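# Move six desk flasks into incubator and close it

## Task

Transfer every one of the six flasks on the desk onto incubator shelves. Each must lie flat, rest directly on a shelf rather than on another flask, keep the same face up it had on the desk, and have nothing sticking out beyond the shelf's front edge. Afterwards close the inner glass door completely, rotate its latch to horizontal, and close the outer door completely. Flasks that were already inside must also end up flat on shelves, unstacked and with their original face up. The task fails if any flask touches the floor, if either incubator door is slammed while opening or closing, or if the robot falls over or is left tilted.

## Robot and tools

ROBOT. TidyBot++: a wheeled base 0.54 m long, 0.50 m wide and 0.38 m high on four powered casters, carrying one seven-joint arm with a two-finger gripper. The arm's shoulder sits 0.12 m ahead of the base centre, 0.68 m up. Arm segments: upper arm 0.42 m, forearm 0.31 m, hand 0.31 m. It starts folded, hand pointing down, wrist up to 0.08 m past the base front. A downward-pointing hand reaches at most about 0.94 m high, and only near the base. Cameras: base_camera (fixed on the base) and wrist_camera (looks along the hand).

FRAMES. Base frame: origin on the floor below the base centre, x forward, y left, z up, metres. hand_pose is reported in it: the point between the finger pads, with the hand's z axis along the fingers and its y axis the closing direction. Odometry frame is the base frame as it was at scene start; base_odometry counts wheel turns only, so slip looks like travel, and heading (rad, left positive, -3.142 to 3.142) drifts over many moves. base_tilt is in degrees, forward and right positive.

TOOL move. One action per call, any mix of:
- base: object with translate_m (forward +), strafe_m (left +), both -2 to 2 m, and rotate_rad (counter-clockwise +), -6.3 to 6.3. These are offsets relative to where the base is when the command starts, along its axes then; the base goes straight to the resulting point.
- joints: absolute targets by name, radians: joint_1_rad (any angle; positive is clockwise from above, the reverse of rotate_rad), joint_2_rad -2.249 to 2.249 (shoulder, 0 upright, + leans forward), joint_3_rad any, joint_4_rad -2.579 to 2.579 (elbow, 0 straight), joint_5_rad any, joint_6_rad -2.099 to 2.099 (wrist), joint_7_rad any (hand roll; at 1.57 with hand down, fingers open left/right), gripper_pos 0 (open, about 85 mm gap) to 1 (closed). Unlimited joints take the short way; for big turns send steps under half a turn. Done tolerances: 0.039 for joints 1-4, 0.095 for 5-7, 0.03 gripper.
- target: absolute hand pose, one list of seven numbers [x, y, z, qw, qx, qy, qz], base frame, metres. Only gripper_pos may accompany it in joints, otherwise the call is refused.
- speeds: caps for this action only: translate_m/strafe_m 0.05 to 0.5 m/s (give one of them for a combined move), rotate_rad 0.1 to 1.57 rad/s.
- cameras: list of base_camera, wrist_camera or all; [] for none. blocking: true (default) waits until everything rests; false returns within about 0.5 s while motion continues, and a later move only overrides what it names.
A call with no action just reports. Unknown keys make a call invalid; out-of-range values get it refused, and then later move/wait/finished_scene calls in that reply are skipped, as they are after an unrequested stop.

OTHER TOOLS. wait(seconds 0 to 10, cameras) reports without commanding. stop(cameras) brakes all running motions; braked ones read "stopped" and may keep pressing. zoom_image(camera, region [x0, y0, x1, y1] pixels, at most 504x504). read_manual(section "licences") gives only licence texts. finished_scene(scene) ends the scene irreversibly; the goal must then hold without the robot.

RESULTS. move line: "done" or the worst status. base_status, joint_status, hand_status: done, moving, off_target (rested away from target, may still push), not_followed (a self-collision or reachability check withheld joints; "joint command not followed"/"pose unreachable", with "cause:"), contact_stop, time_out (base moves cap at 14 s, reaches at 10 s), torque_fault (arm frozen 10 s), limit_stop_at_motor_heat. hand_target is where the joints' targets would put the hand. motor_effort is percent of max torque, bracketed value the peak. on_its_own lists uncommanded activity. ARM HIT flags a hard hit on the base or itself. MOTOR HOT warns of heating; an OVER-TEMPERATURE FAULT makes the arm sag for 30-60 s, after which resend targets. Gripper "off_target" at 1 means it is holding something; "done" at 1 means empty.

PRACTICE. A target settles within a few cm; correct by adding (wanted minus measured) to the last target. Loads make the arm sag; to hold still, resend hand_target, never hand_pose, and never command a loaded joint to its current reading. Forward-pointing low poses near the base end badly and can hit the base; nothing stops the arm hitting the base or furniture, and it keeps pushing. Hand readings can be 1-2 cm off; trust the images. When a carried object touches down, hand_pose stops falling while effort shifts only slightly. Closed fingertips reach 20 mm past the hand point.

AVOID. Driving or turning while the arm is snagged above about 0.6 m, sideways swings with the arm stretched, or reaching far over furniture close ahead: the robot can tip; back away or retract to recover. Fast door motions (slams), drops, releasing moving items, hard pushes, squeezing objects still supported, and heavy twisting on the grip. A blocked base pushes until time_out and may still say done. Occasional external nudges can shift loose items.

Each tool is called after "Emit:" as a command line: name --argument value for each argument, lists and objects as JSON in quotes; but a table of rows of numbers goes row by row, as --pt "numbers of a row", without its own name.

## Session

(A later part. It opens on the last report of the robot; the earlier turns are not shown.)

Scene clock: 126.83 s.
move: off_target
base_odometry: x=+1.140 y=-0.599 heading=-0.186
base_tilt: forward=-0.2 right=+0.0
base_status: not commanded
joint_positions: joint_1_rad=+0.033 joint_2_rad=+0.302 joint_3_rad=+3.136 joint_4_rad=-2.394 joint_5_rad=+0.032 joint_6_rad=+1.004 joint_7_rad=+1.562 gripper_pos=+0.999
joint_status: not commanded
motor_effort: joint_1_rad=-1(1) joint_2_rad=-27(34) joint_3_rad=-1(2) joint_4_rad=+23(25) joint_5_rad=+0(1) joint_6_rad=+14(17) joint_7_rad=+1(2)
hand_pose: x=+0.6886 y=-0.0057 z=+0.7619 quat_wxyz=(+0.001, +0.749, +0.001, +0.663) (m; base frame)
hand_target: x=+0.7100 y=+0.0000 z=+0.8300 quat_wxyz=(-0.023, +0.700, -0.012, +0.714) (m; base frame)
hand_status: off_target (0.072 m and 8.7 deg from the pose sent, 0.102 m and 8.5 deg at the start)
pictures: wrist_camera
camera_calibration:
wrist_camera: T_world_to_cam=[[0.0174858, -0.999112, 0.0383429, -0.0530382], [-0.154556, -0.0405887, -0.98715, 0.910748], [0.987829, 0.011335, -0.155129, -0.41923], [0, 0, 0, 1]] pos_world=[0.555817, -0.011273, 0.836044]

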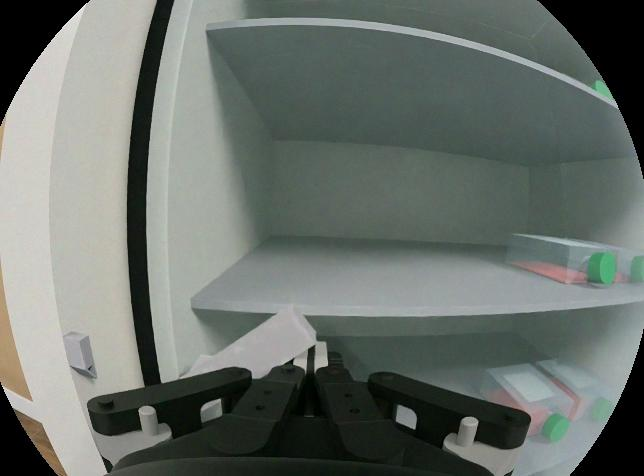

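Emit:
move --target '[0.71,0.0,0.85,-0.023,0.70,-0.012,0.714]' --cameras '[]'

Emit:
move --base '{"translate_m":-0.2}' --cameras '[]'

Emit:
move --target '[0.68,0.0,0.76,-0.023,0.70,-0.012,0.714]' --joints '{"gripper_pos":0}' --cameras '["wrist_camera"]'

Scene clock: 127.97 s.
move: off_target
base_odometry: x=+1.140 y=-0.599 heading=-0.186
base_tilt: forward=-0.2 right=+0.0
base_status: not commanded
joint_positions: joint_1_rad=+0.032 joint_2_rad=+0.246 joint_3_rad=+3.136 joint_4_rad=-2.368 joint_5_rad=+0.032 joint_6_rad=+0.925 joint_7_rad=+1.562 gripper_pos=+0.999
joint_status: not commanded
motor_effort: joint_1_rad=+0(1) joint_2_rad=-25(30) joint_3_rad=-1(2) joint_4_rad=+25(25) joint_5_rad=+0(1) joint_6_rad=+13(15) joint_7_rad=+0(2)
hand_pose: x=+0.6886 y=-0.0060 z=+0.7815 quat_wxyz=(+0.002, +0.748, +0.002, +0.664) (m; base frame)
hand_target: x=+0.7100 y=+0.0000 z=+0.8500 quat_wxyz=(-0.023, +0.700, -0.012, +0.714) (m; base frame)
hand_status: off_target (0.072 m and 8.6 deg from the pose sent, 0.091 m and 8.7 deg at the start)
pictures: none
No camera images: "cameras" was empty.

Scene clock: 129.60 s.
move: done
base_odometry: x=+0.944 y=-0.561 heading=-0.186
base_tilt: forward=-0.2 right=+0.0
base_status: done
joint_positions: joint_1_rad=+0.032 joint_2_rad=+0.221 joint_3_rad=+3.136 joint_4_rad=-2.289 joint_5_rad=+0.032 joint_6_rad=+0.926 joint_7_rad=+1.562 gripper_pos=+0.999
joint_status: not commanded
motor_effort: joint_1_rad=+0(1) joint_2_rad=-24(26) joint_3_rad=+0(2) joint_4_rad=+16(25) joint_5_rad=+0(1) joint_6_rad=+7(13) joint_7_rad=+1(2)
hand_pose: x=+0.7079 y=-0.0065 z=+0.8343 quat_wxyz=(+0.003, +0.712, +0.003, +0.702) (m; base frame)
hand_target: x=+0.7100 y=+0.0000 z=+0.8500 quat_wxyz=(-0.023, +0.700, -0.012, +0.714) (m; base frame)
hand_status: not commanded
pictures: none
No camera images: "cameras" was empty.

Scene clock: 131.23 s.
move: done
base_odometry: x=+0.944 y=-0.561 heading=-0.186
base_tilt: forward=-0.2 right=+0.0
base_status: not commanded
joint_positions: joint_1_rad=+0.032 joint_2_rad=+0.449 joint_3_rad=+3.136 joint_4_rad=-2.456 joint_5_rad=+0.032 joint_6_rad=+1.320 joint_7_rad=+1.562 gripper_pos=+0.000
joint_status: all done
motor_effort: joint_1_rad=+0(1) joint_2_rad=-25(28) joint_3_rad=-1(2) joint_4_rad=+10(16) joint_5_rad=+0(1) joint_6_rad=+6(9) joint_7_rad=+1(2)
hand_pose: x=+0.6864 y=-0.0044 z=+0.7511 quat_wxyz=(-0.003, +0.712, +0.000, +0.702) (m; base frame)
hand_target: x=+0.6800 y=+0.0000 z=+0.7600 quat_wxyz=(-0.023, +0.700, -0.012, +0.714) (m; base frame)
hand_status: done (0.012 m and 3.3 deg from the pose sent, 0.080 m and 4.0 deg at the start)
pictures: wrist_camera
camera_calibration:
wrist_camera: T_world_to_cam=[[0.0168426, -0.999322, 0.0327481, -0.0466325], [-0.0471399, -0.03351, -0.998326, 0.834527], [0.998746, 0.0152707, -0.0476723, -0.507032], [0, 0, 0, 1]] pos_world=[0.546522, -0.0108932, 0.810485]

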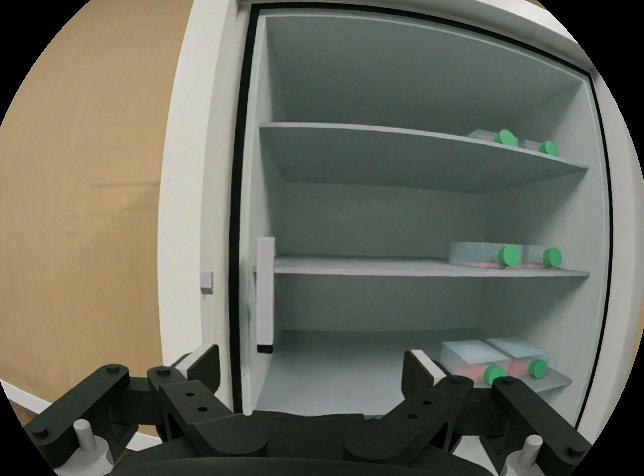

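Emit:
move --base '{"strafe_m":0.045,"translate_m":0.1}' --speeds '{"translate_m":0.2}' --cameras '["wrist_camera"]'

Scene clock: 132.87 s.
move: done
base_odometry: x=+1.050 y=-0.535 heading=-0.186
base_tilt: forward=-0.2 right=+0.0
base_status: done
joint_positions: joint_1_rad=+0.032 joint_2_rad=+0.449 joint_3_rad=+3.136 joint_4_rad=-2.458 joint_5_rad=+0.032 joint_6_rad=+1.323 joint_7_rad=+1.562 gripper_pos=+0.000
joint_status: not commanded
motor_effort: joint_1_rad=+0(2) joint_2_rad=-25(26) joint_3_rad=-1(3) joint_4_rad=+10(11) joint_5_rad=+0(1) joint_6_rad=+7(8) joint_7_rad=+1(2)
hand_pose: x=+0.6858 y=-0.0044 z=+0.7507 quat_wxyz=(-0.003, +0.712, +0.000, +0.702) (m; base frame)
hand_target: x=+0.6800 y=+0.0000 z=+0.7600 quat_wxyz=(-0.023, +0.700, -0.012, +0.714) (m; base frame)
hand_status: not commanded
pictures: wrist_camera
camera_calibration:
wrist_camera: T_world_to_cam=[[0.0168352, -0.999325, 0.0326501, -0.0465242], [-0.0470416, -0.0334102, -0.998334, 0.834047], [0.998751, 0.0152712, -0.0475724, -0.506436], [0, 0, 0, 1]] pos_world=[0.545822, -0.0108932, 0.810084]

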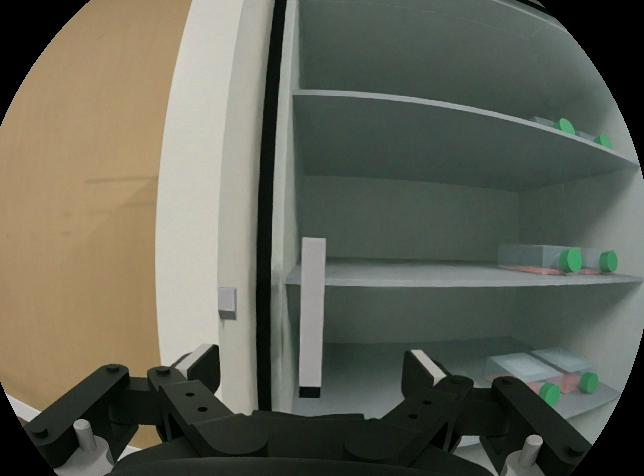

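Well aligned. Advance and grip.

Emit:
move --base '{"translate_m":0.09}' --speeds '{"translate_m":0.12}' --cameras '["wrist_camera"]'

Emit:
move --joints '{"gripper_pos":0.9}' --cameras '["wrist_camera"]'

Scene clock: 134.47 s.
move: done
base_odometry: x=+1.139 y=-0.552 heading=-0.186
base_tilt: forward=-0.2 right=+0.0
base_status: done
joint_positions: joint_1_rad=+0.032 joint_2_rad=+0.455 joint_3_rad=+3.136 joint_4_rad=-2.467 joint_5_rad=+0.032 joint_6_rad=+1.329 joint_7_rad=+1.562 gripper_pos=+0.000
joint_status: not commanded
motor_effort: joint_1_rad=+0(1) joint_2_rad=-25(29) joint_3_rad=-1(2) joint_4_rad=+10(16) joint_5_rad=+0(2) joint_6_rad=+7(12) joint_7_rad=+0(2)
hand_pose: x=+0.6835 y=-0.0043 z=+0.7459 quat_wxyz=(-0.003, +0.715, +0.000, +0.699) (m; base frame)
hand_target: x=+0.6800 y=+0.0000 z=+0.7600 quat_wxyz=(-0.023, +0.700, -0.012, +0.714) (m; base frame)
hand_status: not commanded
pictures: wrist_camera
camera_calibration:
wrist_camera: T_world_to_cam=[[0.0172015, -0.999337, 0.032096, -0.0461308], [-0.0558379, -0.0330108, -0.997894, 0.834837], [0.998292, 0.0153731, -0.0563687, -0.49747], [0, 0, 0, 1]] pos_world=[0.544029, -0.0108939, 0.806518]

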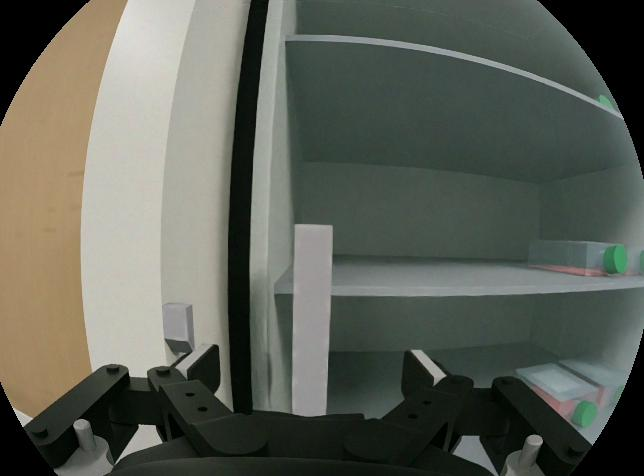

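Scene clock: 135.50 s.
move: off_target
base_odometry: x=+1.139 y=-0.552 heading=-0.186
base_tilt: forward=-0.2 right=+0.0
base_status: not commanded
joint_positions: joint_1_rad=+0.032 joint_2_rad=+0.455 joint_3_rad=+3.135 joint_4_rad=-2.468 joint_5_rad=+0.032 joint_6_rad=+1.330 joint_7_rad=+1.562 gripper_pos=+0.859
joint_status: gripper_pos off_target (ended at +0.859, target +0.900)
motor_effort: joint_1_rad=+1(2) joint_2_rad=-26(27) joint_3_rad=-1(2) joint_4_rad=+10(12) joint_5_rad=-1(1) joint_6_rad=+7(9) joint_7_rad=+1(1)
hand_pose: x=+0.6831 y=-0.0040 z=+0.7459 quat_wxyz=(-0.003, +0.715, +0.000, +0.699) (m; base frame)
hand_target: x=+0.6800 y=+0.0000 z=+0.7600 quat_wxyz=(-0.023, +0.700, -0.012, +0.714) (m; base frame)
hand_status: not commanded
pictures: wrist_camera
camera_calibration:
wrist_camera: T_world_to_cam=[[0.0177889, -0.999331, 0.0319693, -0.0460404], [-0.0556204, -0.0329139, -0.997909, 0.834619], [0.998294, 0.0159736, -0.0561687, -0.497239], [0, 0, 0, 1]] pos_world=[0.543632, -0.0105963, 0.806416]

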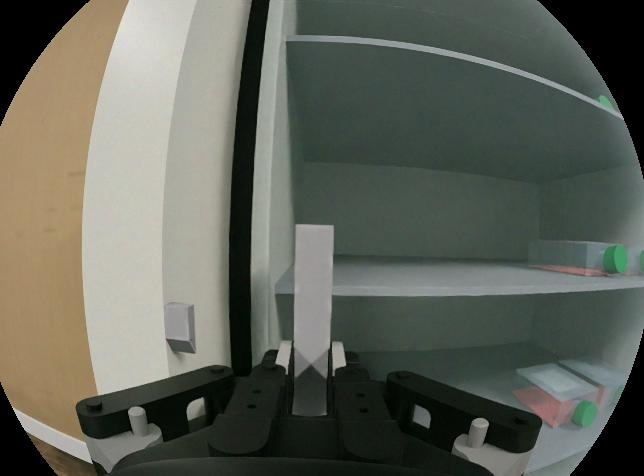

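Emit:
move --base '{"translate_m":-0.058,"strafe_m":-0.088,"rotate_rad":0.12}' --speeds '{"translate_m":0.08,"rotate_rad":0.1}' --cameras '["wrist_camera"]'

Emit:
move --base '{"translate_m":-0.091,"strafe_m":-0.15,"rotate_rad":0.2}' --speeds '{"translate_m":0.1,"rotate_rad":0.11}' --cameras '["wrist_camera"]'

Emit:
move --base '{"translate_m":-0.091,"strafe_m":-0.15,"rotate_rad":0.2}' --speeds '{"translate_m":0.1,"rotate_rad":0.11}' --cameras '["wrist_camera"]'

Scene clock: 137.90 s.
move: done
base_odometry: x=+1.066 y=-0.628 heading=-0.065
base_tilt: forward=-0.2 right=+0.0
base_status: done
joint_positions: joint_1_rad=+0.037 joint_2_rad=+0.455 joint_3_rad=+3.136 joint_4_rad=-2.469 joint_5_rad=+0.033 joint_6_rad=+1.332 joint_7_rad=+1.562 gripper_pos=+0.859
joint_status: not commanded
motor_effort: joint_1_rad=-1(5) joint_2_rad=-26(28) joint_3_rad=-1(6) joint_4_rad=+9(11) joint_5_rad=+0(5) joint_6_rad=+7(10) joint_7_rad=+0(2)
hand_pose: x=+0.6827 y=-0.0068 z=+0.7458 quat_wxyz=(-0.002, +0.715, -0.001, +0.699) (m; base frame)
hand_target: x=+0.6800 y=+0.0000 z=+0.7600 quat_wxyz=(-0.023, +0.700, -0.012, +0.714) (m; base frame)
hand_status: not commanded
pictures: wrist_camera
camera_calibration:
wrist_camera: T_world_to_cam=[[0.0131975, -0.999388, 0.0324066, -0.0459722], [-0.0554652, -0.0330912, -0.997912, 0.834443], [0.998373, 0.0113725, -0.0558679, -0.49713], [0, 0, 0, 1]] pos_world=[0.54321, -0.0126778, 0.806417]

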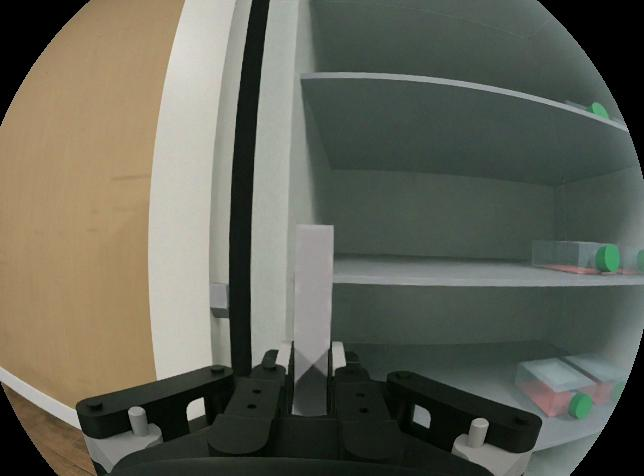

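Scene clock: 140.23 s.
move: done
base_odometry: x=+0.965 y=-0.771 heading=+0.135
base_tilt: forward=-0.2 right=+0.0
base_status: done
joint_positions: joint_1_rad=+0.041 joint_2_rad=+0.455 joint_3_rad=+3.138 joint_4_rad=-2.470 joint_5_rad=+0.033 joint_6_rad=+1.333 joint_7_rad=+1.562 gripper_pos=+0.859
joint_status: not commanded
motor_effort: joint_1_rad=-2(5) joint_2_rad=-25(27) joint_3_rad=-3(5) joint_4_rad=+9(12) joint_5_rad=+2(5) joint_6_rad=+8(10) joint_7_rad=+2(2)
hand_pose: x=+0.6824 y=-0.0104 z=+0.7458 quat_wxyz=(+0.001, +0.715, -0.004, +0.699) (m; base frame)
hand_target: x=+0.6800 y=+0.0000 z=+0.7600 quat_wxyz=(-0.023, +0.700, -0.012, +0.714) (m; base frame)
hand_status: not commanded
pictures: wrist_camera
camera_calibration:
wrist_camera: T_world_to_cam=[[0.00652892, -0.999426, 0.0332455, -0.0456925], [-0.0554846, -0.0335571, -0.997895, 0.834229], [0.998438, 0.00467056, -0.0556719, -0.497071], [0, 0, 0, 1]] pos_world=[0.54288, -0.0153504, 0.80632]

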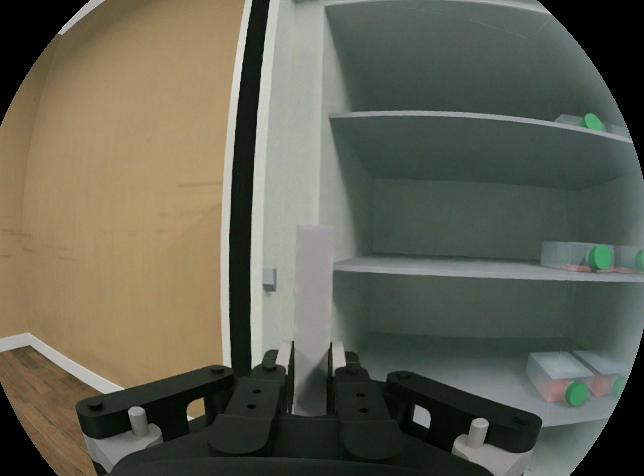

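Scene clock: 142.57 s.
move: done
base_odometry: x=+0.895 y=-0.932 heading=+0.335
base_tilt: forward=-0.1 right=+0.0
base_status: done
joint_positions: joint_1_rad=+0.044 joint_2_rad=+0.456 joint_3_rad=+3.141 joint_4_rad=-2.471 joint_5_rad=+0.032 joint_6_rad=+1.334 joint_7_rad=+1.562 gripper_pos=+0.859
joint_status: not commanded
motor_effort: joint_1_rad=-2(6) joint_2_rad=-25(28) joint_3_rad=-3(6) joint_4_rad=+9(12) joint_5_rad=+2(6) joint_6_rad=+7(10) joint_7_rad=+1(2)
hand_pose: x=+0.6822 y=-0.0136 z=+0.7458 quat_wxyz=(+0.004, +0.715, -0.005, +0.699) (m; base frame)
hand_target: x=+0.6800 y=+0.0000 z=+0.7600 quat_wxyz=(-0.023, +0.700, -0.012, +0.714) (m; base frame)
hand_status: not commanded
pictures: wrist_camera
camera_calibration:
wrist_camera: T_world_to_cam=[[0.000478751, -0.999406, 0.0344521, -0.0457504], [-0.0554905, -0.0344256, -0.997866, 0.834006], [0.998459, -0.00143404, -0.055474, -0.497117], [0, 0, 0, 1]] pos_world=[0.542652, -0.017725, 0.806225]

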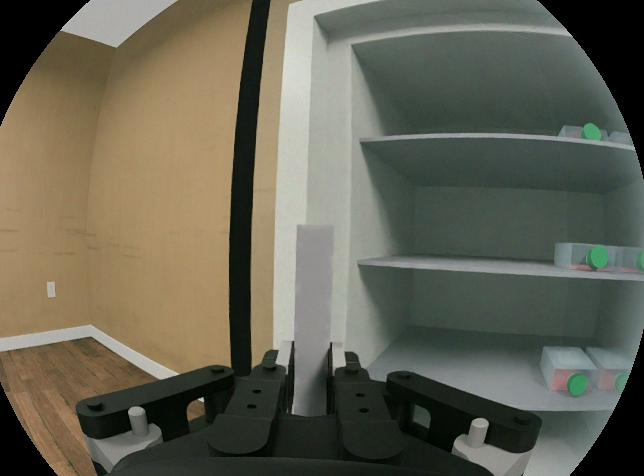

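Emit:
move --joints '{"gripper_pos":0}' --cameras '[]'

Emit:
move --base '{"translate_m":-0.22}' --speeds '{"translate_m":0.3}' --cameras '[]'

Emit:
move --base '{"rotate_rad":-0.52}' --target '[0.68,0.0,0.90,0,0.707,0,0.707]' --joints '{"gripper_pos":1}' --cameras '["wrist_camera"]'

Emit:
move --base '{"strafe_m":0.57,"translate_m":-0.02}' --cameras '["wrist_camera"]'

Scene clock: 144.40 s.
move: done
base_odometry: x=+0.895 y=-0.932 heading=+0.335
base_tilt: forward=-0.2 right=+0.0
base_status: not commanded
joint_positions: joint_1_rad=+0.039 joint_2_rad=+0.456 joint_3_rad=+3.140 joint_4_rad=-2.471 joint_5_rad=+0.032 joint_6_rad=+1.334 joint_7_rad=+1.562 gripper_pos=+0.000
joint_status: all done
motor_effort: joint_1_rad=+0(3) joint_2_rad=-25(26) joint_3_rad=-1(3) joint_4_rad=+9(10) joint_5_rad=+0(2) joint_6_rad=+7(8) joint_7_rad=+1(2)
hand_pose: x=+0.6823 y=-0.0103 z=+0.7458 quat_wxyz=(+0.001, +0.715, -0.003, +0.699) (m; base frame)
hand_target: x=+0.6800 y=+0.0000 z=+0.7600 quat_wxyz=(-0.023, +0.700, -0.012, +0.714) (m; base frame)
hand_status: not commanded
pictures: none
No camera images: "cameras" was empty.

Scene clock: 146.10 s.
move: done
base_odometry: x=+0.687 y=-1.005 heading=+0.335
base_tilt: forward=-0.2 right=+0.0
base_status: done
joint_positions: joint_1_rad=+0.039 joint_2_rad=+0.455 joint_3_rad=+3.140 joint_4_rad=-2.471 joint_5_rad=+0.032 joint_6_rad=+1.334 joint_7_rad=+1.562 gripper_pos=+0.000
joint_status: not commanded
motor_effort: joint_1_rad=+0(1) joint_2_rad=-25(28) joint_3_rad=-2(2) joint_4_rad=+9(11) joint_5_rad=+0(1) joint_6_rad=+7(8) joint_7_rad=+1(2)
hand_pose: x=+0.6823 y=-0.0103 z=+0.7459 quat_wxyz=(+0.001, +0.715, -0.003, +0.699) (m; base frame)
hand_target: x=+0.6800 y=+0.0000 z=+0.7600 quat_wxyz=(-0.023, +0.700, -0.012, +0.714) (m; base frame)
hand_status: not commanded
pictures: none
No camera images: "cameras" was empty.

Scene clock: 148.07 s.
move: done
base_odometry: x=+0.687 y=-1.005 heading=-0.185
base_tilt: forward=-0.2 right=+0.0
base_status: done
joint_positions: joint_1_rad=+0.007 joint_2_rad=+0.033 joint_3_rad=+3.150 joint_4_rad=-2.282 joint_5_rad=+0.032 joint_6_rad=+0.745 joint_7_rad=+1.562 gripper_pos=+0.999
joint_status: all done
motor_effort: joint_1_rad=+0(3) joint_2_rad=-19(27) joint_3_rad=-1(3) joint_4_rad=+18(18) joint_5_rad=+0(1) joint_6_rad=+8(9) joint_7_rad=+1(2)
hand_pose: x=+0.6756 y=-0.0002 z=+0.8895 quat_wxyz=(+0.003, +0.707, +0.008, +0.707) (m; base frame)
hand_target: x=+0.6800 y=+0.0000 z=+0.9000 quat_wxyz=(+0.000, +0.707, +0.000, +0.707) (m; base frame)
hand_status: done (0.011 m and 0.9 deg from the pose sent, 0.154 m and 1.3 deg at the start)
pictures: wrist_camera
camera_calibration:
wrist_camera: T_world_to_cam=[[0.0189994, -0.998471, 0.0519131, -0.0653037], [-0.0325499, -0.0525126, -0.99809, 0.962299], [0.99929, 0.0172734, -0.0334978, -0.502616], [0, 0, 0, 1]] pos_world=[0.534823, -0.00598907, 0.947015]

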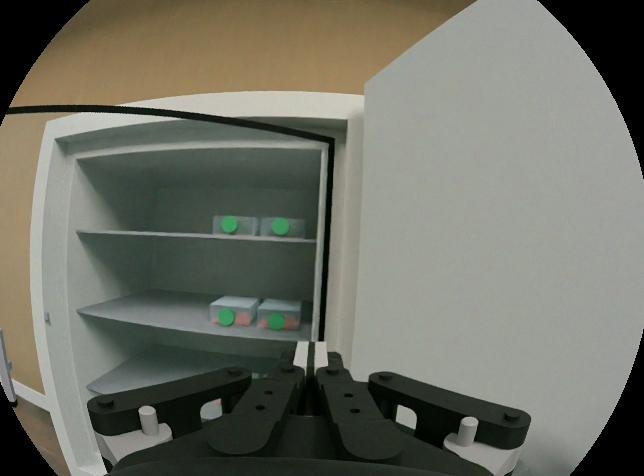

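Scene clock: 150.60 s.
move: done
base_odometry: x=+0.772 y=-0.441 heading=-0.186
base_tilt: forward=-0.2 right=+0.0
base_status: done
joint_positions: joint_1_rad=+0.000 joint_2_rad=+0.033 joint_3_rad=+3.150 joint_4_rad=-2.282 joint_5_rad=+0.032 joint_6_rad=+0.742 joint_7_rad=+1.562 gripper_pos=+0.999
joint_status: not commanded
motor_effort: joint_1_rad=+0(2) joint_2_rad=-18(20) joint_3_rad=+0(3) joint_4_rad=+18(18) joint_5_rad=+0(1) joint_6_rad=+7(8) joint_7_rad=+2(2)
hand_pose: x=+0.6756 y=+0.0035 z=+0.8888 quat_wxyz=(+0.001, +0.708, +0.010, +0.706) (m; base frame)
hand_target: x=+0.6800 y=+0.0000 z=+0.9000 quat_wxyz=(+0.000, +0.707, +0.000, +0.707) (m; base frame)
hand_status: not commanded
pictures: wrist_camera
camera_calibration:
wrist_camera: T_world_to_cam=[[0.0257126, -0.998323, 0.051872, -0.0660708], [-0.0344991, -0.0527444, -0.998012, 0.963031], [0.999074, 0.023872, -0.0357974, -0.500596], [0, 0, 0, 1]] pos_world=[0.535055, -0.00321522, 0.946624]

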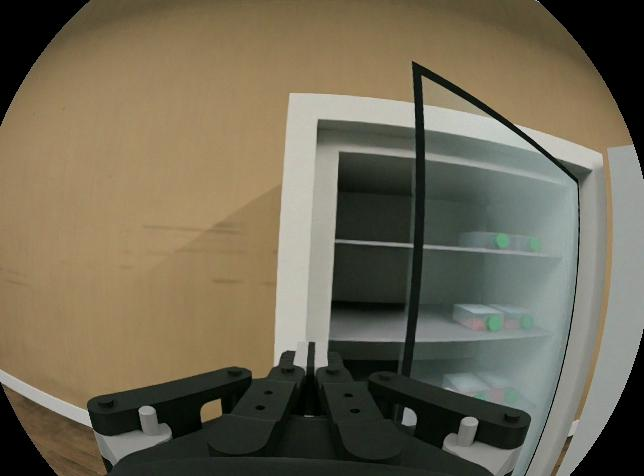

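Emit:
move --base '{"translate_m":0.18,"strafe_m":-0.03}' --speeds '{"translate_m":0.25}' --cameras '["wrist_camera"]'

Emit:
move --base '{"strafe_m":-0.25,"translate_m":-0.1}' --speeds '{"strafe_m":0.15}' --cameras '["wrist_camera"]'

Scene clock: 152.53 s.
move: done
base_odometry: x=+0.944 y=-0.503 heading=-0.186
base_tilt: forward=-0.2 right=+0.0
base_status: done
joint_positions: joint_1_rad=+0.000 joint_2_rad=+0.030 joint_3_rad=+3.150 joint_4_rad=-2.278 joint_5_rad=+0.032 joint_6_rad=+0.740 joint_7_rad=+1.562 gripper_pos=+0.999
joint_status: not commanded
motor_effort: joint_1_rad=+0(1) joint_2_rad=-18(22) joint_3_rad=-1(2) joint_4_rad=+18(19) joint_5_rad=+0(1) joint_6_rad=+6(8) joint_7_rad=+0(2)
hand_pose: x=+0.6756 y=+0.0035 z=+0.8921 quat_wxyz=(+0.001, +0.706, +0.010, +0.708) (m; base frame)
hand_target: x=+0.6800 y=+0.0000 z=+0.9000 quat_wxyz=(+0.000, +0.707, +0.000, +0.707) (m; base frame)
hand_status: not commanded
pictures: wrist_camera
camera_calibration:
wrist_camera: T_world_to_cam=[[0.0254562, -0.998317, 0.0521013, -0.0662695], [-0.0295041, -0.0528458, -0.998167, 0.962969], [0.99924, 0.0238724, -0.0307997, -0.504936], [0, 0, 0, 1]] pos_world=[0.534651, -0.00321515, 0.949104]

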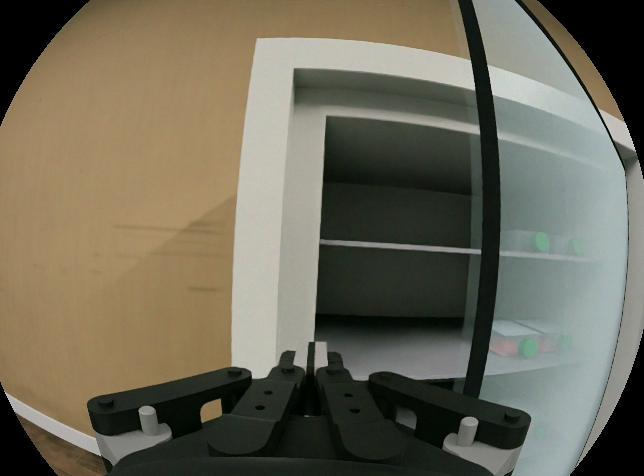

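Scene clock: 155.00 s.
move: done
base_odometry: x=+0.800 y=-0.731 heading=-0.185
base_tilt: forward=-0.2 right=+0.0
base_status: done
joint_positions: joint_1_rad=-0.122 joint_2_rad=+0.018 joint_3_rad=+3.034 joint_4_rad=-2.284 joint_5_rad=+0.064 joint_6_rad=+0.729 joint_7_rad=+1.562 gripper_pos=+0.999
joint_status: not commanded
motor_effort: joint_1_rad=+21(23) joint_2_rad=-15(20) joint_3_rad=+21(23) joint_4_rad=+25(28) joint_5_rad=-13(14) joint_6_rad=+9(10) joint_7_rad=+0(2)
hand_pose: x=+0.6525 y=+0.1395 z=+0.8915 quat_wxyz=(-0.083, +0.700, +0.109, +0.701) (m; base frame)
hand_target: x=+0.6800 y=+0.0000 z=+0.9000 quat_wxyz=(+0.000, +0.707, +0.000, +0.707) (m; base frame)
hand_status: not commanded
pictures: wrist_camera
camera_calibration:
wrist_camera: T_world_to_cam=[[0.280378, -0.957064, 0.073598, -0.121116], [-0.0154314, -0.0811576, -0.996582, 0.962351], [0.959766, 0.278284, -0.0375236, -0.488928], [0, 0, 0, 1]] pos_world=[0.518065, 0.0982468, 0.949629]

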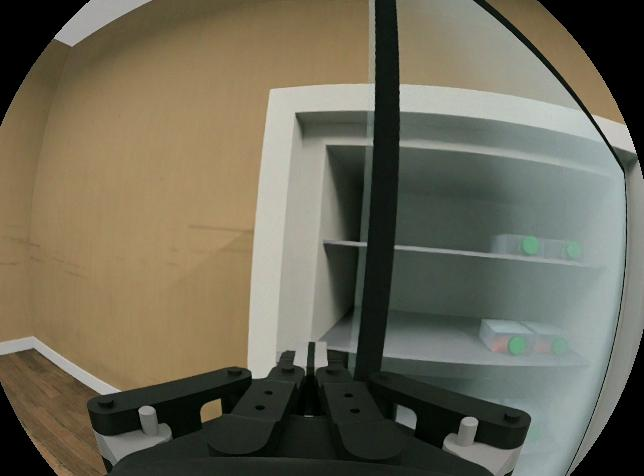

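Emit:
move --base '{"strafe_m":0.16}' --speeds '{"strafe_m":0.2}' --cameras '["wrist_camera"]'

Scene clock: 156.87 s.
move: done
base_odometry: x=+0.829 y=-0.573 heading=-0.185
base_tilt: forward=-0.2 right=+0.0
base_status: done
joint_positions: joint_1_rad=-0.010 joint_2_rad=+0.018 joint_3_rad=+3.148 joint_4_rad=-2.279 joint_5_rad=+0.047 joint_6_rad=+0.728 joint_7_rad=+1.562 gripper_pos=+0.999
joint_status: not commanded
motor_effort: joint_1_rad=+0(20) joint_2_rad=-18(19) joint_3_rad=-1(20) joint_4_rad=+18(26) joint_5_rad=-1(12) joint_6_rad=+8(9) joint_7_rad=+1(2)
hand_pose: x=+0.6728 y=+0.0132 z=+0.8942 quat_wxyz=(-0.003, +0.706, +0.022, +0.708) (m; base frame)
hand_target: x=+0.6800 y=+0.0000 z=+0.9000 quat_wxyz=(+0.000, +0.707, +0.000, +0.707) (m; base frame)
hand_status: not commanded
pictures: wrist_camera
camera_calibration:
wrist_camera: T_world_to_cam=[[0.0472121, -0.996858, 0.063601, -0.0815476], [-0.0296332, -0.0650418, -0.997442, 0.965167], [0.998445, 0.0452066, -0.0326109, -0.50048], [0, 0, 0, 1]] pos_world=[0.532153, 0.00410982, 0.951564]

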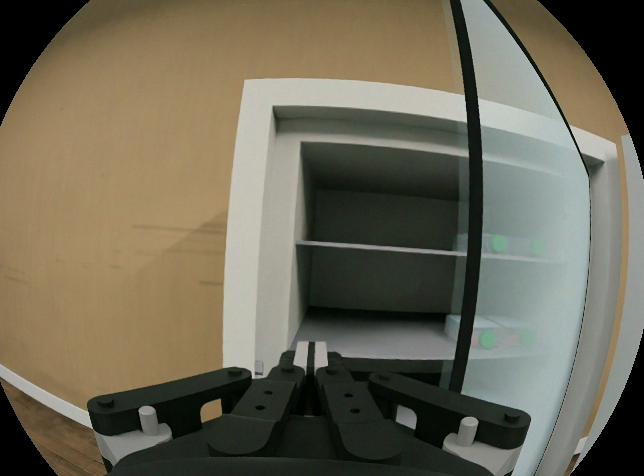

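Emit:
move --base '{"translate_m":0.14}' --speeds '{"translate_m":0.2}' --cameras '[]'

Emit:
move --base '{"strafe_m":-0.11}' --speeds '{"strafe_m":0.15}' --cameras '["wrist_camera"]'

Emit:
move --base '{"strafe_m":-0.08,"translate_m":-0.12}' --speeds '{"strafe_m":0.15}' --cameras '["wrist_camera"]'

Scene clock: 159.37 s.
move: done
base_odometry: x=+0.966 y=-0.599 heading=-0.185
base_tilt: forward=-0.2 right=+0.0
base_status: done
joint_positions: joint_1_rad=-0.043 joint_2_rad=+0.013 joint_3_rad=+3.115 joint_4_rad=-2.281 joint_5_rad=+0.048 joint_6_rad=+0.726 joint_7_rad=+1.562 gripper_pos=+0.999
joint_status: not commanded
motor_effort: joint_1_rad=+10(13) joint_2_rad=-18(19) joint_3_rad=+9(13) joint_4_rad=+21(32) joint_5_rad=-6(7) joint_6_rad=+8(10) joint_7_rad=+1(2)
hand_pose: x=+0.6687 y=+0.0497 z=+0.8951 quat_wxyz=(-0.027, +0.705, +0.045, +0.707) (m; base frame)
hand_target: x=+0.6800 y=+0.0000 z=+0.9000 quat_wxyz=(+0.000, +0.707, +0.000, +0.707) (m; base frame)
hand_status: not commanded
pictures: none
No camera images: "cameras" was empty.

Scene clock: 160.77 s.
move: done
base_odometry: x=+0.946 y=-0.707 heading=-0.185
base_tilt: forward=-0.2 right=-0.1
base_status: done
joint_positions: joint_1_rad=-0.124 joint_2_rad=+0.013 joint_3_rad=+3.033 joint_4_rad=-2.281 joint_5_rad=+0.069 joint_6_rad=+0.726 joint_7_rad=+1.562 gripper_pos=+0.999
joint_status: not commanded
motor_effort: joint_1_rad=+22(23) joint_2_rad=-17(19) joint_3_rad=+21(23) joint_4_rad=+22(24) joint_5_rad=-14(15) joint_6_rad=+7(9) joint_7_rad=+2(2)
hand_pose: x=+0.6513 y=+0.1419 z=+0.8949 quat_wxyz=(-0.084, +0.698, +0.113, +0.703) (m; base frame)
hand_target: x=+0.6800 y=+0.0000 z=+0.9000 quat_wxyz=(+0.000, +0.707, +0.000, +0.707) (m; base frame)
hand_status: not commanded
pictures: wrist_camera
camera_calibration:
wrist_camera: T_world_to_cam=[[0.285706, -0.955108, 0.0783685, -0.12674], [-0.00910152, -0.0844779, -0.996384, 0.962042], [0.958274, 0.28396, -0.0328288, -0.492371], [0, 0, 0, 1]] pos_world=[0.516793, 0.100034, 0.952331]

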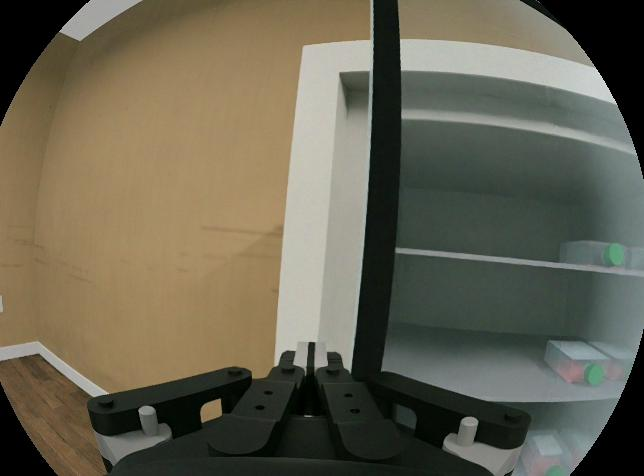

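Scene clock: 162.40 s.
move: done
base_odometry: x=+0.814 y=-0.763 heading=-0.185
base_tilt: forward=-0.2 right=-0.1
base_status: done
joint_positions: joint_1_rad=-0.124 joint_2_rad=+0.013 joint_3_rad=+3.032 joint_4_rad=-2.281 joint_5_rad=+0.070 joint_6_rad=+0.724 joint_7_rad=+1.562 gripper_pos=+0.999
joint_status: not commanded
motor_effort: joint_1_rad=+20(24) joint_2_rad=-15(20) joint_3_rad=+20(24) joint_4_rad=+24(27) joint_5_rad=-12(15) joint_6_rad=+7(10) joint_7_rad=+1(2)
hand_pose: x=+0.6514 y=+0.1425 z=+0.8947 quat_wxyz=(-0.084, +0.698, +0.113, +0.702) (m; base frame)
hand_target: x=+0.6800 y=+0.0000 z=+0.9000 quat_wxyz=(+0.000, +0.707, +0.000, +0.707) (m; base frame)
hand_status: not commanded
pictures: wrist_camera
camera_calibration:
wrist_camera: T_world_to_cam=[[0.287076, -0.954643, 0.079021, -0.127702], [-0.00965832, -0.0853738, -0.996302, 0.962393], [0.957859, 0.285251, -0.033729, -0.491769], [0, 0, 0, 1]] pos_world=[0.517001, 0.100531, 0.952338]

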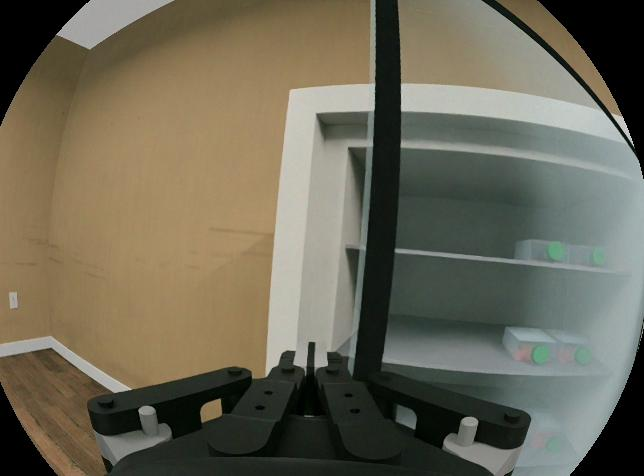

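Emit:
move --base '{"strafe_m":0.27}' --speeds '{"strafe_m":0.3}' --cameras '["wrist_camera"]'

Emit:
move --base '{"translate_m":0.14}' --speeds '{"translate_m":0.2}' --cameras '["wrist_camera"]'

Scene clock: 164.60 s.
move: done
base_odometry: x=+0.863 y=-0.498 heading=-0.184
base_tilt: forward=-0.2 right=+0.0
base_status: done
joint_positions: joint_1_rad=-0.007 joint_2_rad=+0.014 joint_3_rad=+3.152 joint_4_rad=-2.277 joint_5_rad=+0.044 joint_6_rad=+0.724 joint_7_rad=+1.562 gripper_pos=+0.999
joint_status: not commanded
motor_effort: joint_1_rad=+0(20) joint_2_rad=-18(19) joint_3_rad=+0(19) joint_4_rad=+19(24) joint_5_rad=-1(12) joint_6_rad=+7(9) joint_7_rad=+0(2)
hand_pose: x=+0.6725 y=+0.0086 z=+0.8965 quat_wxyz=(-0.001, +0.705, +0.018, +0.709) (m; base frame)
hand_target: x=+0.6800 y=+0.0000 z=+0.9000 quat_wxyz=(+0.000, +0.707, +0.000, +0.707) (m; base frame)
hand_status: not commanded
pictures: wrist_camera
camera_calibration:
wrist_camera: T_world_to_cam=[[0.0377042, -0.997423, 0.0610324, -0.0776024], [-0.0277395, -0.062097, -0.997685, 0.966123], [0.998904, 0.0359239, -0.0300094, -0.502532], [0, 0, 0, 1]] pos_world=[0.531707, 0.000643823, 0.953542]

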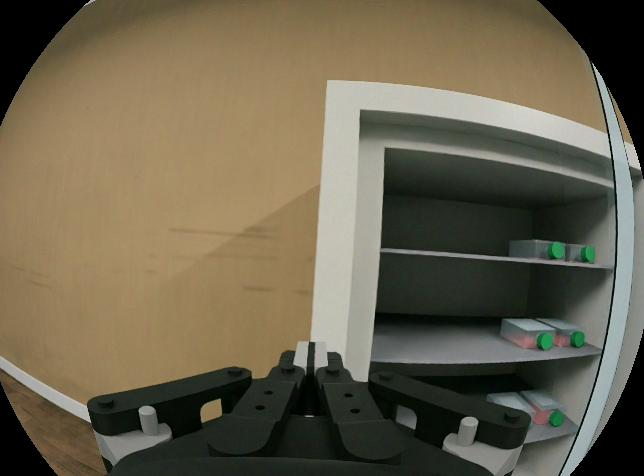

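Scene clock: 166.07 s.
move: done
base_odometry: x=+1.001 y=-0.523 heading=-0.184
base_tilt: forward=-0.1 right=+0.0
base_status: done
joint_positions: joint_1_rad=-0.007 joint_2_rad=+0.020 joint_3_rad=+3.152 joint_4_rad=-2.276 joint_5_rad=+0.044 joint_6_rad=+0.724 joint_7_rad=+1.562 gripper_pos=+0.999
joint_status: not commanded
motor_effort: joint_1_rad=+0(1) joint_2_rad=-19(21) joint_3_rad=-1(1) joint_4_rad=+18(19) joint_5_rad=+0(1) joint_6_rad=+7(8) joint_7_rad=+1(2)
hand_pose: x=+0.6740 y=+0.0086 z=+0.8936 quat_wxyz=(-0.001, +0.707, +0.018, +0.707) (m; base frame)
hand_target: x=+0.6800 y=+0.0000 z=+0.9000 quat_wxyz=(+0.000, +0.707, +0.000, +0.707) (m; base frame)
hand_status: not commanded
pictures: wrist_camera
camera_calibration:
wrist_camera: T_world_to_cam=[[0.0380382, -0.997417, 0.0609287, -0.0776108], [-0.0331296, -0.062198, -0.997514, 0.966613], [0.998727, 0.0359251, -0.0354099, -0.499172], [0, 0, 0, 1]] pos_world=[0.533512, 0.000643892, 0.951263]

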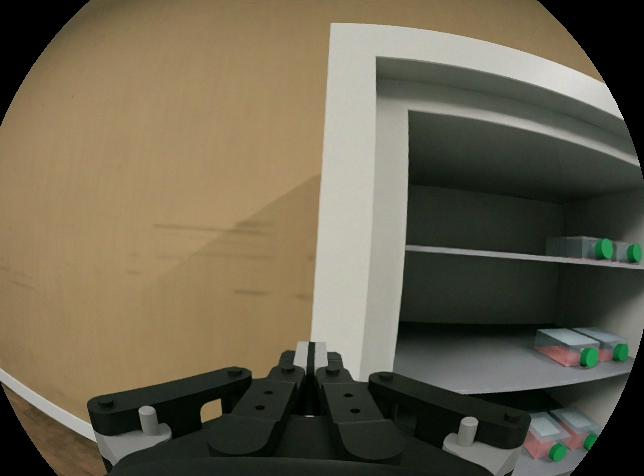

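Emit:
move --base '{"translate_m":-0.1,"strafe_m":-0.33}' --speeds '{"strafe_m":0.2}' --cameras '["wrist_camera"]'

Scene clock: 168.73 s.
move: done
base_odometry: x=+0.842 y=-0.829 heading=-0.184
base_tilt: forward=-0.2 right=+0.0
base_status: done
joint_positions: joint_1_rad=-0.152 joint_2_rad=-0.009 joint_3_rad=+3.001 joint_4_rad=-2.305 joint_5_rad=+0.048 joint_6_rad=+0.725 joint_7_rad=+1.562 gripper_pos=+0.999
joint_status: not commanded
motor_effort: joint_1_rad=+26(28) joint_2_rad=-11(20) joint_3_rad=+26(29) joint_4_rad=+30(32) joint_5_rad=-9(11) joint_6_rad=+5(9) joint_7_rad=+3(6)
hand_pose: x=+0.6335 y=+0.1671 z=+0.8936 quat_wxyz=(-0.104, +0.697, +0.124, +0.699) (m; base frame)
hand_target: x=+0.6800 y=+0.0000 z=+0.9000 quat_wxyz=(+0.000, +0.707, +0.000, +0.707) (m; base frame)
hand_status: not commanded
pictures: wrist_camera
camera_calibration:
wrist_camera: T_world_to_cam=[[0.329558, -0.941909, 0.0647953, -0.115371], [-0.0119215, -0.0727752, -0.997277, 0.963385], [0.94406, 0.327888, -0.0352126, -0.478725], [0, 0, 0, 1]] pos_world=[0.501452, 0.11841, 0.95138]

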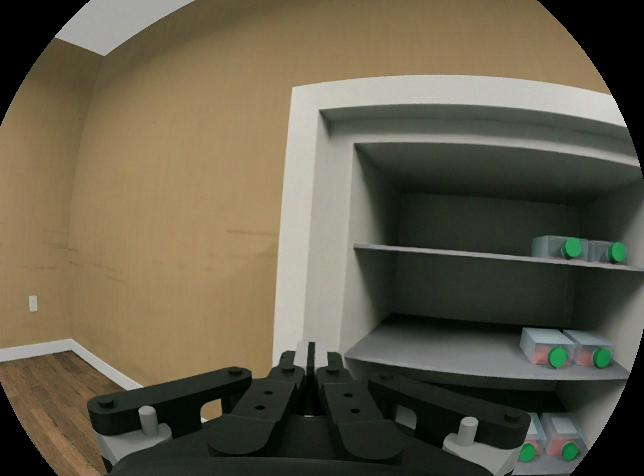

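Emit:
move --base '{"translate_m":-0.15,"strafe_m":0.02}' --speeds '{"translate_m":0.15}' --cameras '["wrist_camera"]'

Scene clock: 170.77 s.
move: done
base_odometry: x=+0.698 y=-0.782 heading=-0.184
base_tilt: forward=-0.2 right=+0.0
base_status: done
joint_positions: joint_1_rad=-0.006 joint_2_rad=+0.015 joint_3_rad=+3.152 joint_4_rad=-2.277 joint_5_rad=+0.044 joint_6_rad=+0.724 joint_7_rad=+1.562 gripper_pos=+0.999
joint_status: not commanded
motor_effort: joint_1_rad=+0(25) joint_2_rad=-19(20) joint_3_rad=+0(26) joint_4_rad=+18(28) joint_5_rad=+0(9) joint_6_rad=+7(9) joint_7_rad=+1(4)
hand_pose: x=+0.6728 y=+0.0081 z=+0.8954 quat_wxyz=(+0.000, +0.706, +0.017, +0.708) (m; base frame)
hand_target: x=+0.6800 y=+0.0000 z=+0.9000 quat_wxyz=(+0.000, +0.707, +0.000, +0.707) (m; base frame)
hand_status: not commanded
pictures: wrist_camera
camera_calibration:
wrist_camera: T_world_to_cam=[[0.0370456, -0.997421, 0.0614698, -0.0779312], [-0.0298672, -0.0625897, -0.997592, 0.966372], [0.998867, 0.0351205, -0.0321088, -0.500923], [0, 0, 0, 1]] pos_world=[0.532105, 0.00034733, 0.952752]

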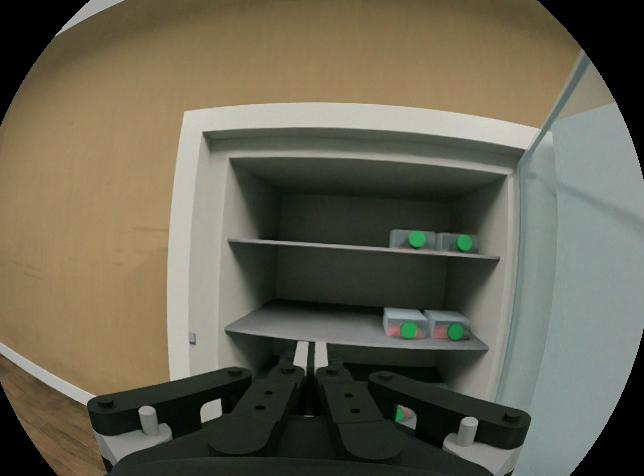

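Emit:
move --base '{"strafe_m":-0.32}' --speeds '{"strafe_m":0.2}' --cameras '["wrist_camera"]'

Scene clock: 173.30 s.
move: done
base_odometry: x=+0.640 y=-1.097 heading=-0.184
base_tilt: forward=-0.2 right=+0.0
base_status: done
joint_positions: joint_1_rad=-0.007 joint_2_rad=+0.016 joint_3_rad=+3.153 joint_4_rad=-2.277 joint_5_rad=+0.044 joint_6_rad=+0.724 joint_7_rad=+1.562 gripper_pos=+0.999
joint_status: not commanded
motor_effort: joint_1_rad=+0(4) joint_2_rad=-19(20) joint_3_rad=-1(4) joint_4_rad=+19(20) joint_5_rad=+0(3) joint_6_rad=+8(8) joint_7_rad=+1(2)
hand_pose: x=+0.6728 y=+0.0080 z=+0.8954 quat_wxyz=(+0.000, +0.706, +0.017, +0.708) (m; base frame)
hand_target: x=+0.6800 y=+0.0000 z=+0.9000 quat_wxyz=(+0.000, +0.707, +0.000, +0.707) (m; base frame)
hand_status: not commanded
pictures: wrist_camera
camera_calibration:
wrist_camera: T_world_to_cam=[[0.0368463, -0.997428, 0.0614752, -0.0779293], [-0.0298797, -0.0625891, -0.997592, 0.966373], [0.998874, 0.0349207, -0.032109, -0.500922], [0, 0, 0, 1]] pos_world=[0.532104, 0.000248113, 0.952752]

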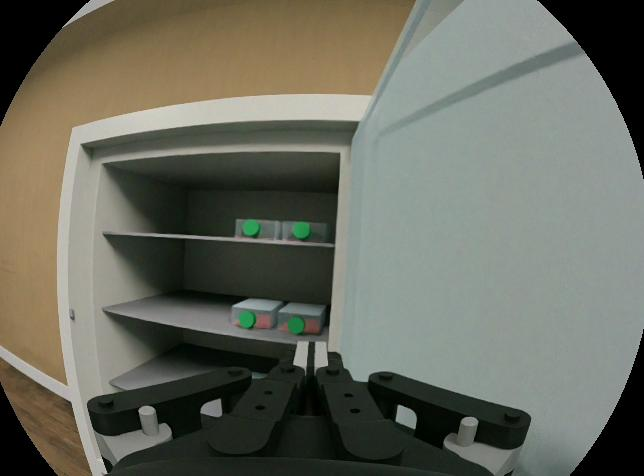

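Emit:
move --base '{"strafe_m":0.3}' --cameras '[]'

Emit:
move --base '{"translate_m":-0.6,"strafe_m":0.7}' --target '[0.55,0,1.05,0,0.85,0,0.527]' --joints '{"gripper_pos":0}' --cameras '["wrist_camera"]'

Emit:
move --base '{"rotate_rad":1.6}' --cameras '["wrist_camera"]'

Scene clock: 176.30 s.
move: done
base_odometry: x=+0.695 y=-0.802 heading=-0.185
base_tilt: forward=-0.2 right=+0.0
base_status: done
joint_positions: joint_1_rad=-0.008 joint_2_rad=+0.016 joint_3_rad=+3.152 joint_4_rad=-2.277 joint_5_rad=+0.044 joint_6_rad=+0.724 joint_7_rad=+1.562 gripper_pos=+0.999
joint_status: not commanded
motor_effort: joint_1_rad=+0(3) joint_2_rad=-19(20) joint_3_rad=-1(3) joint_4_rad=+18(19) joint_5_rad=+0(1) joint_6_rad=+8(8) joint_7_rad=+0(2)
hand_pose: x=+0.6729 y=+0.0094 z=+0.8952 quat_wxyz=(-0.001, +0.706, +0.018, +0.708) (m; base frame)
hand_target: x=+0.6800 y=+0.0000 z=+0.9000 quat_wxyz=(+0.000, +0.707, +0.000, +0.707) (m; base frame)
hand_status: not commanded
pictures: none
No camera images: "cameras" was empty.

Scene clock: 179.30 s.
move: done
base_odometry: x=+0.233 y=-0.004 heading=-0.185
base_tilt: forward=-0.2 right=+0.0
base_status: done
joint_positions: joint_1_rad=-0.008 joint_2_rad=-0.346 joint_3_rad=+3.152 joint_4_rad=-1.587 joint_5_rad=+0.044 joint_6_rad=-0.776 joint_7_rad=+1.562 gripper_pos=+0.000
joint_status: all done
motor_effort: joint_1_rad=+0(2) joint_2_rad=-9(22) joint_3_rad=-1(3) joint_4_rad=+21(23) joint_5_rad=+0(1) joint_6_rad=+7(8) joint_7_rad=+1(2)
hand_pose: x=+0.5544 y=-0.0102 z=+1.0455 quat_wxyz=(+0.018, +0.846, +0.000, +0.533) (m; base frame)
hand_target: x=+0.5500 y=+0.0000 z=+1.0500 quat_wxyz=(+0.000, +0.850, +0.000, +0.527) (m; base frame)
hand_status: done (0.012 m and 2.3 deg from the pose sent, 0.198 m and 26.6 deg at the start)
pictures: wrist_camera
camera_calibration:
wrist_camera: T_world_to_cam=[[0.00736687, -0.998265, 0.0584197, -0.081398], [-0.461545, -0.0552206, -0.885397, 1.23342], [0.887086, -0.0204407, -0.461151, 0.13275], [0, 0, 0, 1]] pos_world=[0.452118, -0.010433, 1.15804]

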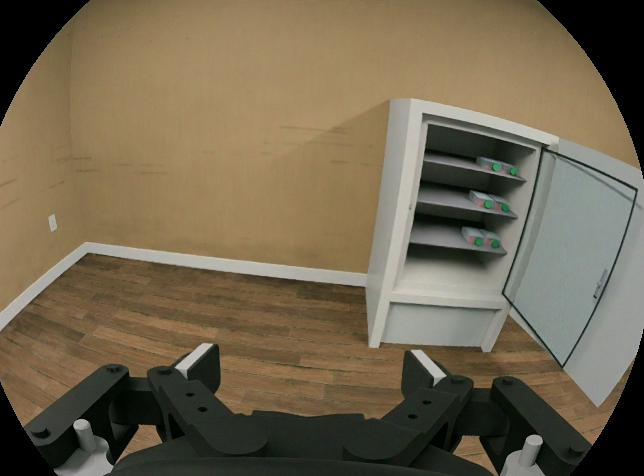

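Scene clock: 181.73 s.
move: done
base_odometry: x=+0.233 y=-0.004 heading=+1.415
base_tilt: forward=-0.2 right=+0.0
base_status: done
joint_positions: joint_1_rad=-0.008 joint_2_rad=-0.346 joint_3_rad=+3.148 joint_4_rad=-1.587 joint_5_rad=+0.044 joint_6_rad=-0.777 joint_7_rad=+1.562 gripper_pos=+0.000
joint_status: not commanded
motor_effort: joint_1_rad=+0(2) joint_2_rad=-9(11) joint_3_rad=+0(4) joint_4_rad=+21(22) joint_5_rad=+0(1) joint_6_rad=+6(8) joint_7_rad=+1(2)
hand_pose: x=+0.5544 y=-0.0083 z=+1.0451 quat_wxyz=(+0.018, +0.846, +0.002, +0.533) (m; base frame)
hand_target: x=+0.5500 y=+0.0000 z=+1.0500 quat_wxyz=(+0.000, +0.850, +0.000, +0.527) (m; base frame)
hand_status: not commanded
pictures: wrist_camera
camera_calibration:
wrist_camera: T_world_to_cam=[[0.010834, -0.998165, 0.0595764, -0.0826054], [-0.462269, -0.0578306, -0.884852, 1.23307], [0.886673, -0.0179539, -0.462048, 0.133839], [0, 0, 0, 1]] pos_world=[0.452235, -0.00874156, 1.15785]

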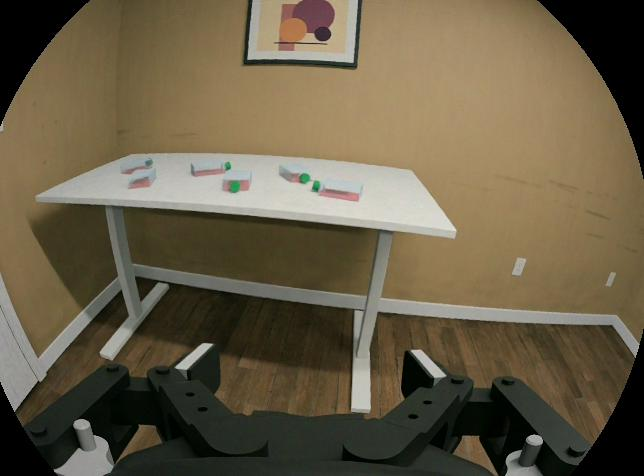

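Emit:
move --base '{"translate_m":0.45,"strafe_m":0.25}' --target '[0.55,0,1.05,0,0.9063,0,0.4226]' --cameras '["wrist_camera"]'

Emit:
zoom_image --camera "wrist_camera" --region '[0, 40, 500, 300]'

Scene clock: 184.83 s.
move: done
base_odometry: x=+0.056 y=+0.480 heading=+1.415
base_tilt: forward=-0.2 right=+0.0
base_status: done
joint_positions: joint_1_rad=-0.008 joint_2_rad=-0.190 joint_3_rad=+3.148 joint_4_rad=-1.280 joint_5_rad=+0.044 joint_6_rad=-1.171 joint_7_rad=+1.562 gripper_pos=+0.000
joint_status: not commanded
motor_effort: joint_1_rad=+0(1) joint_2_rad=-13(16) joint_3_rad=+0(3) joint_4_rad=+20(22) joint_5_rad=+0(2) joint_6_rad=+5(8) joint_7_rad=+0(2)
hand_pose: x=+0.5583 y=-0.0110 z=+1.0426 quat_wxyz=(+0.019, +0.904, -0.004, +0.426) (m; base frame)
hand_target: x=+0.5500 y=+0.0000 z=+1.0500 quat_wxyz=(+0.000, +0.906, +0.000, +0.423) (m; base frame)
hand_status: done (0.016 m and 2.3 deg from the pose sent, 0.011 m and 14.6 deg at the start)
pictures: wrist_camera
camera_calibration:
wrist_camera: T_world_to_cam=[[0.00864203, -0.998624, 0.051733, -0.0757635], [-0.662086, -0.0444848, -0.748106, 1.20161], [0.749378, -0.0277866, -0.66156, 0.413743], [0, 0, 0, 1]] pos_world=[0.486174, -0.0107094, 1.17657]

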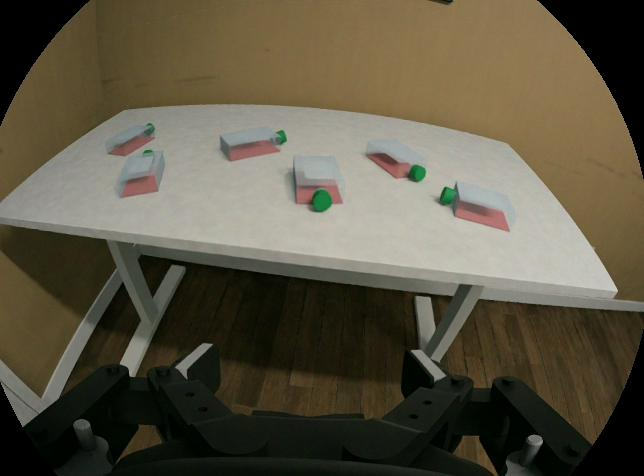

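Scaled by 1.008.

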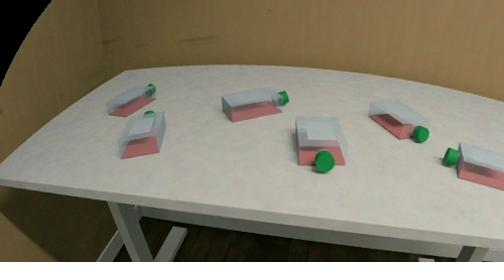

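Emit:
move --base '{"rotate_rad":0.07}' --cameras '[]'

Emit:
move --base '{"translate_m":0.34,"strafe_m":-0.096}' --target '[0.60,0,0.97,-0.016,0.9063,-0.008,0.4226]' --cameras '["wrist_camera"]'

Scene clock: 187.60 s.
move: done
base_odometry: x=+0.056 y=+0.480 heading=+1.485
base_tilt: forward=-0.2 right=+0.0
base_status: done
joint_positions: joint_1_rad=-0.013 joint_2_rad=-0.190 joint_3_rad=+3.150 joint_4_rad=-1.280 joint_5_rad=+0.044 joint_6_rad=-1.171 joint_7_rad=+1.562 gripper_pos=+0.000
joint_status: not commanded
motor_effort: joint_1_rad=+0(1) joint_2_rad=-12(13) joint_3_rad=+0(2) joint_4_rad=+20(20) joint_5_rad=+0(1) joint_6_rad=+5(6) joint_7_rad=+1(2)
hand_pose: x=+0.5583 y=-0.0098 z=+1.0425 quat_wxyz=(+0.018, +0.904, -0.003, +0.426) (m; base frame)
hand_target: x=+0.5500 y=+0.0000 z=+1.0500 quat_wxyz=(+0.000, +0.906, +0.000, +0.423) (m; base frame)
hand_status: not commanded
pictures: none
No camera images: "cameras" was empty.

Scene clock: 189.63 s.
move: done
base_odometry: x=+0.181 y=+0.811 heading=+1.486
base_tilt: forward=-0.2 right=+0.0
base_status: done
joint_positions: joint_1_rad=-0.013 joint_2_rad=-0.144 joint_3_rad=+3.167 joint_4_rad=-1.473 joint_5_rad=+0.013 joint_6_rad=-0.982 joint_7_rad=+1.562 gripper_pos=+0.000
joint_status: not commanded
motor_effort: joint_1_rad=+0(0) joint_2_rad=-15(19) joint_3_rad=-2(2) joint_4_rad=+21(21) joint_5_rad=+0(1) joint_6_rad=+5(7) joint_7_rad=+1(2)
hand_pose: x=+0.5938 y=-0.0089 z=+0.9637 quat_wxyz=(+0.006, +0.915, -0.009, +0.404) (m; base frame)
hand_target: x=+0.6000 y=+0.0000 z=+0.9700 quat_wxyz=(-0.016, +0.906, -0.008, +0.423) (m; base frame)
hand_status: done (0.013 m and 3.4 deg from the pose sent, 0.084 m and 4.0 deg at the start)
pictures: wrist_camera
camera_calibration:
wrist_camera: T_world_to_cam=[[0.0126277, -0.999686, 0.0216389, -0.0433067], [-0.698487, -0.0243043, -0.71521, 1.15629], [0.715511, -0.00608305, -0.698575, 0.390989], [0, 0, 0, 1]] pos_world=[0.528447, -0.0128118, 1.10107]

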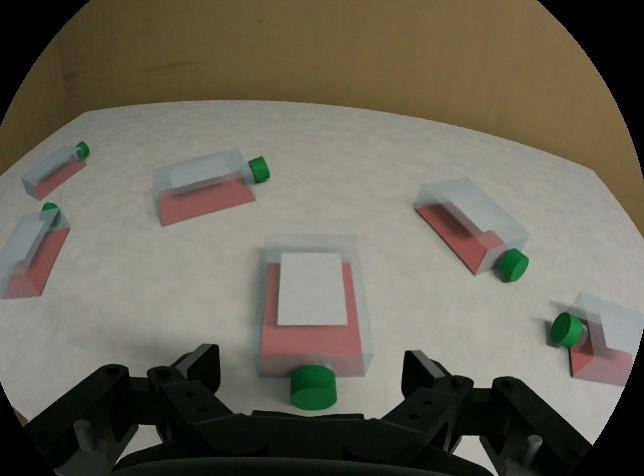

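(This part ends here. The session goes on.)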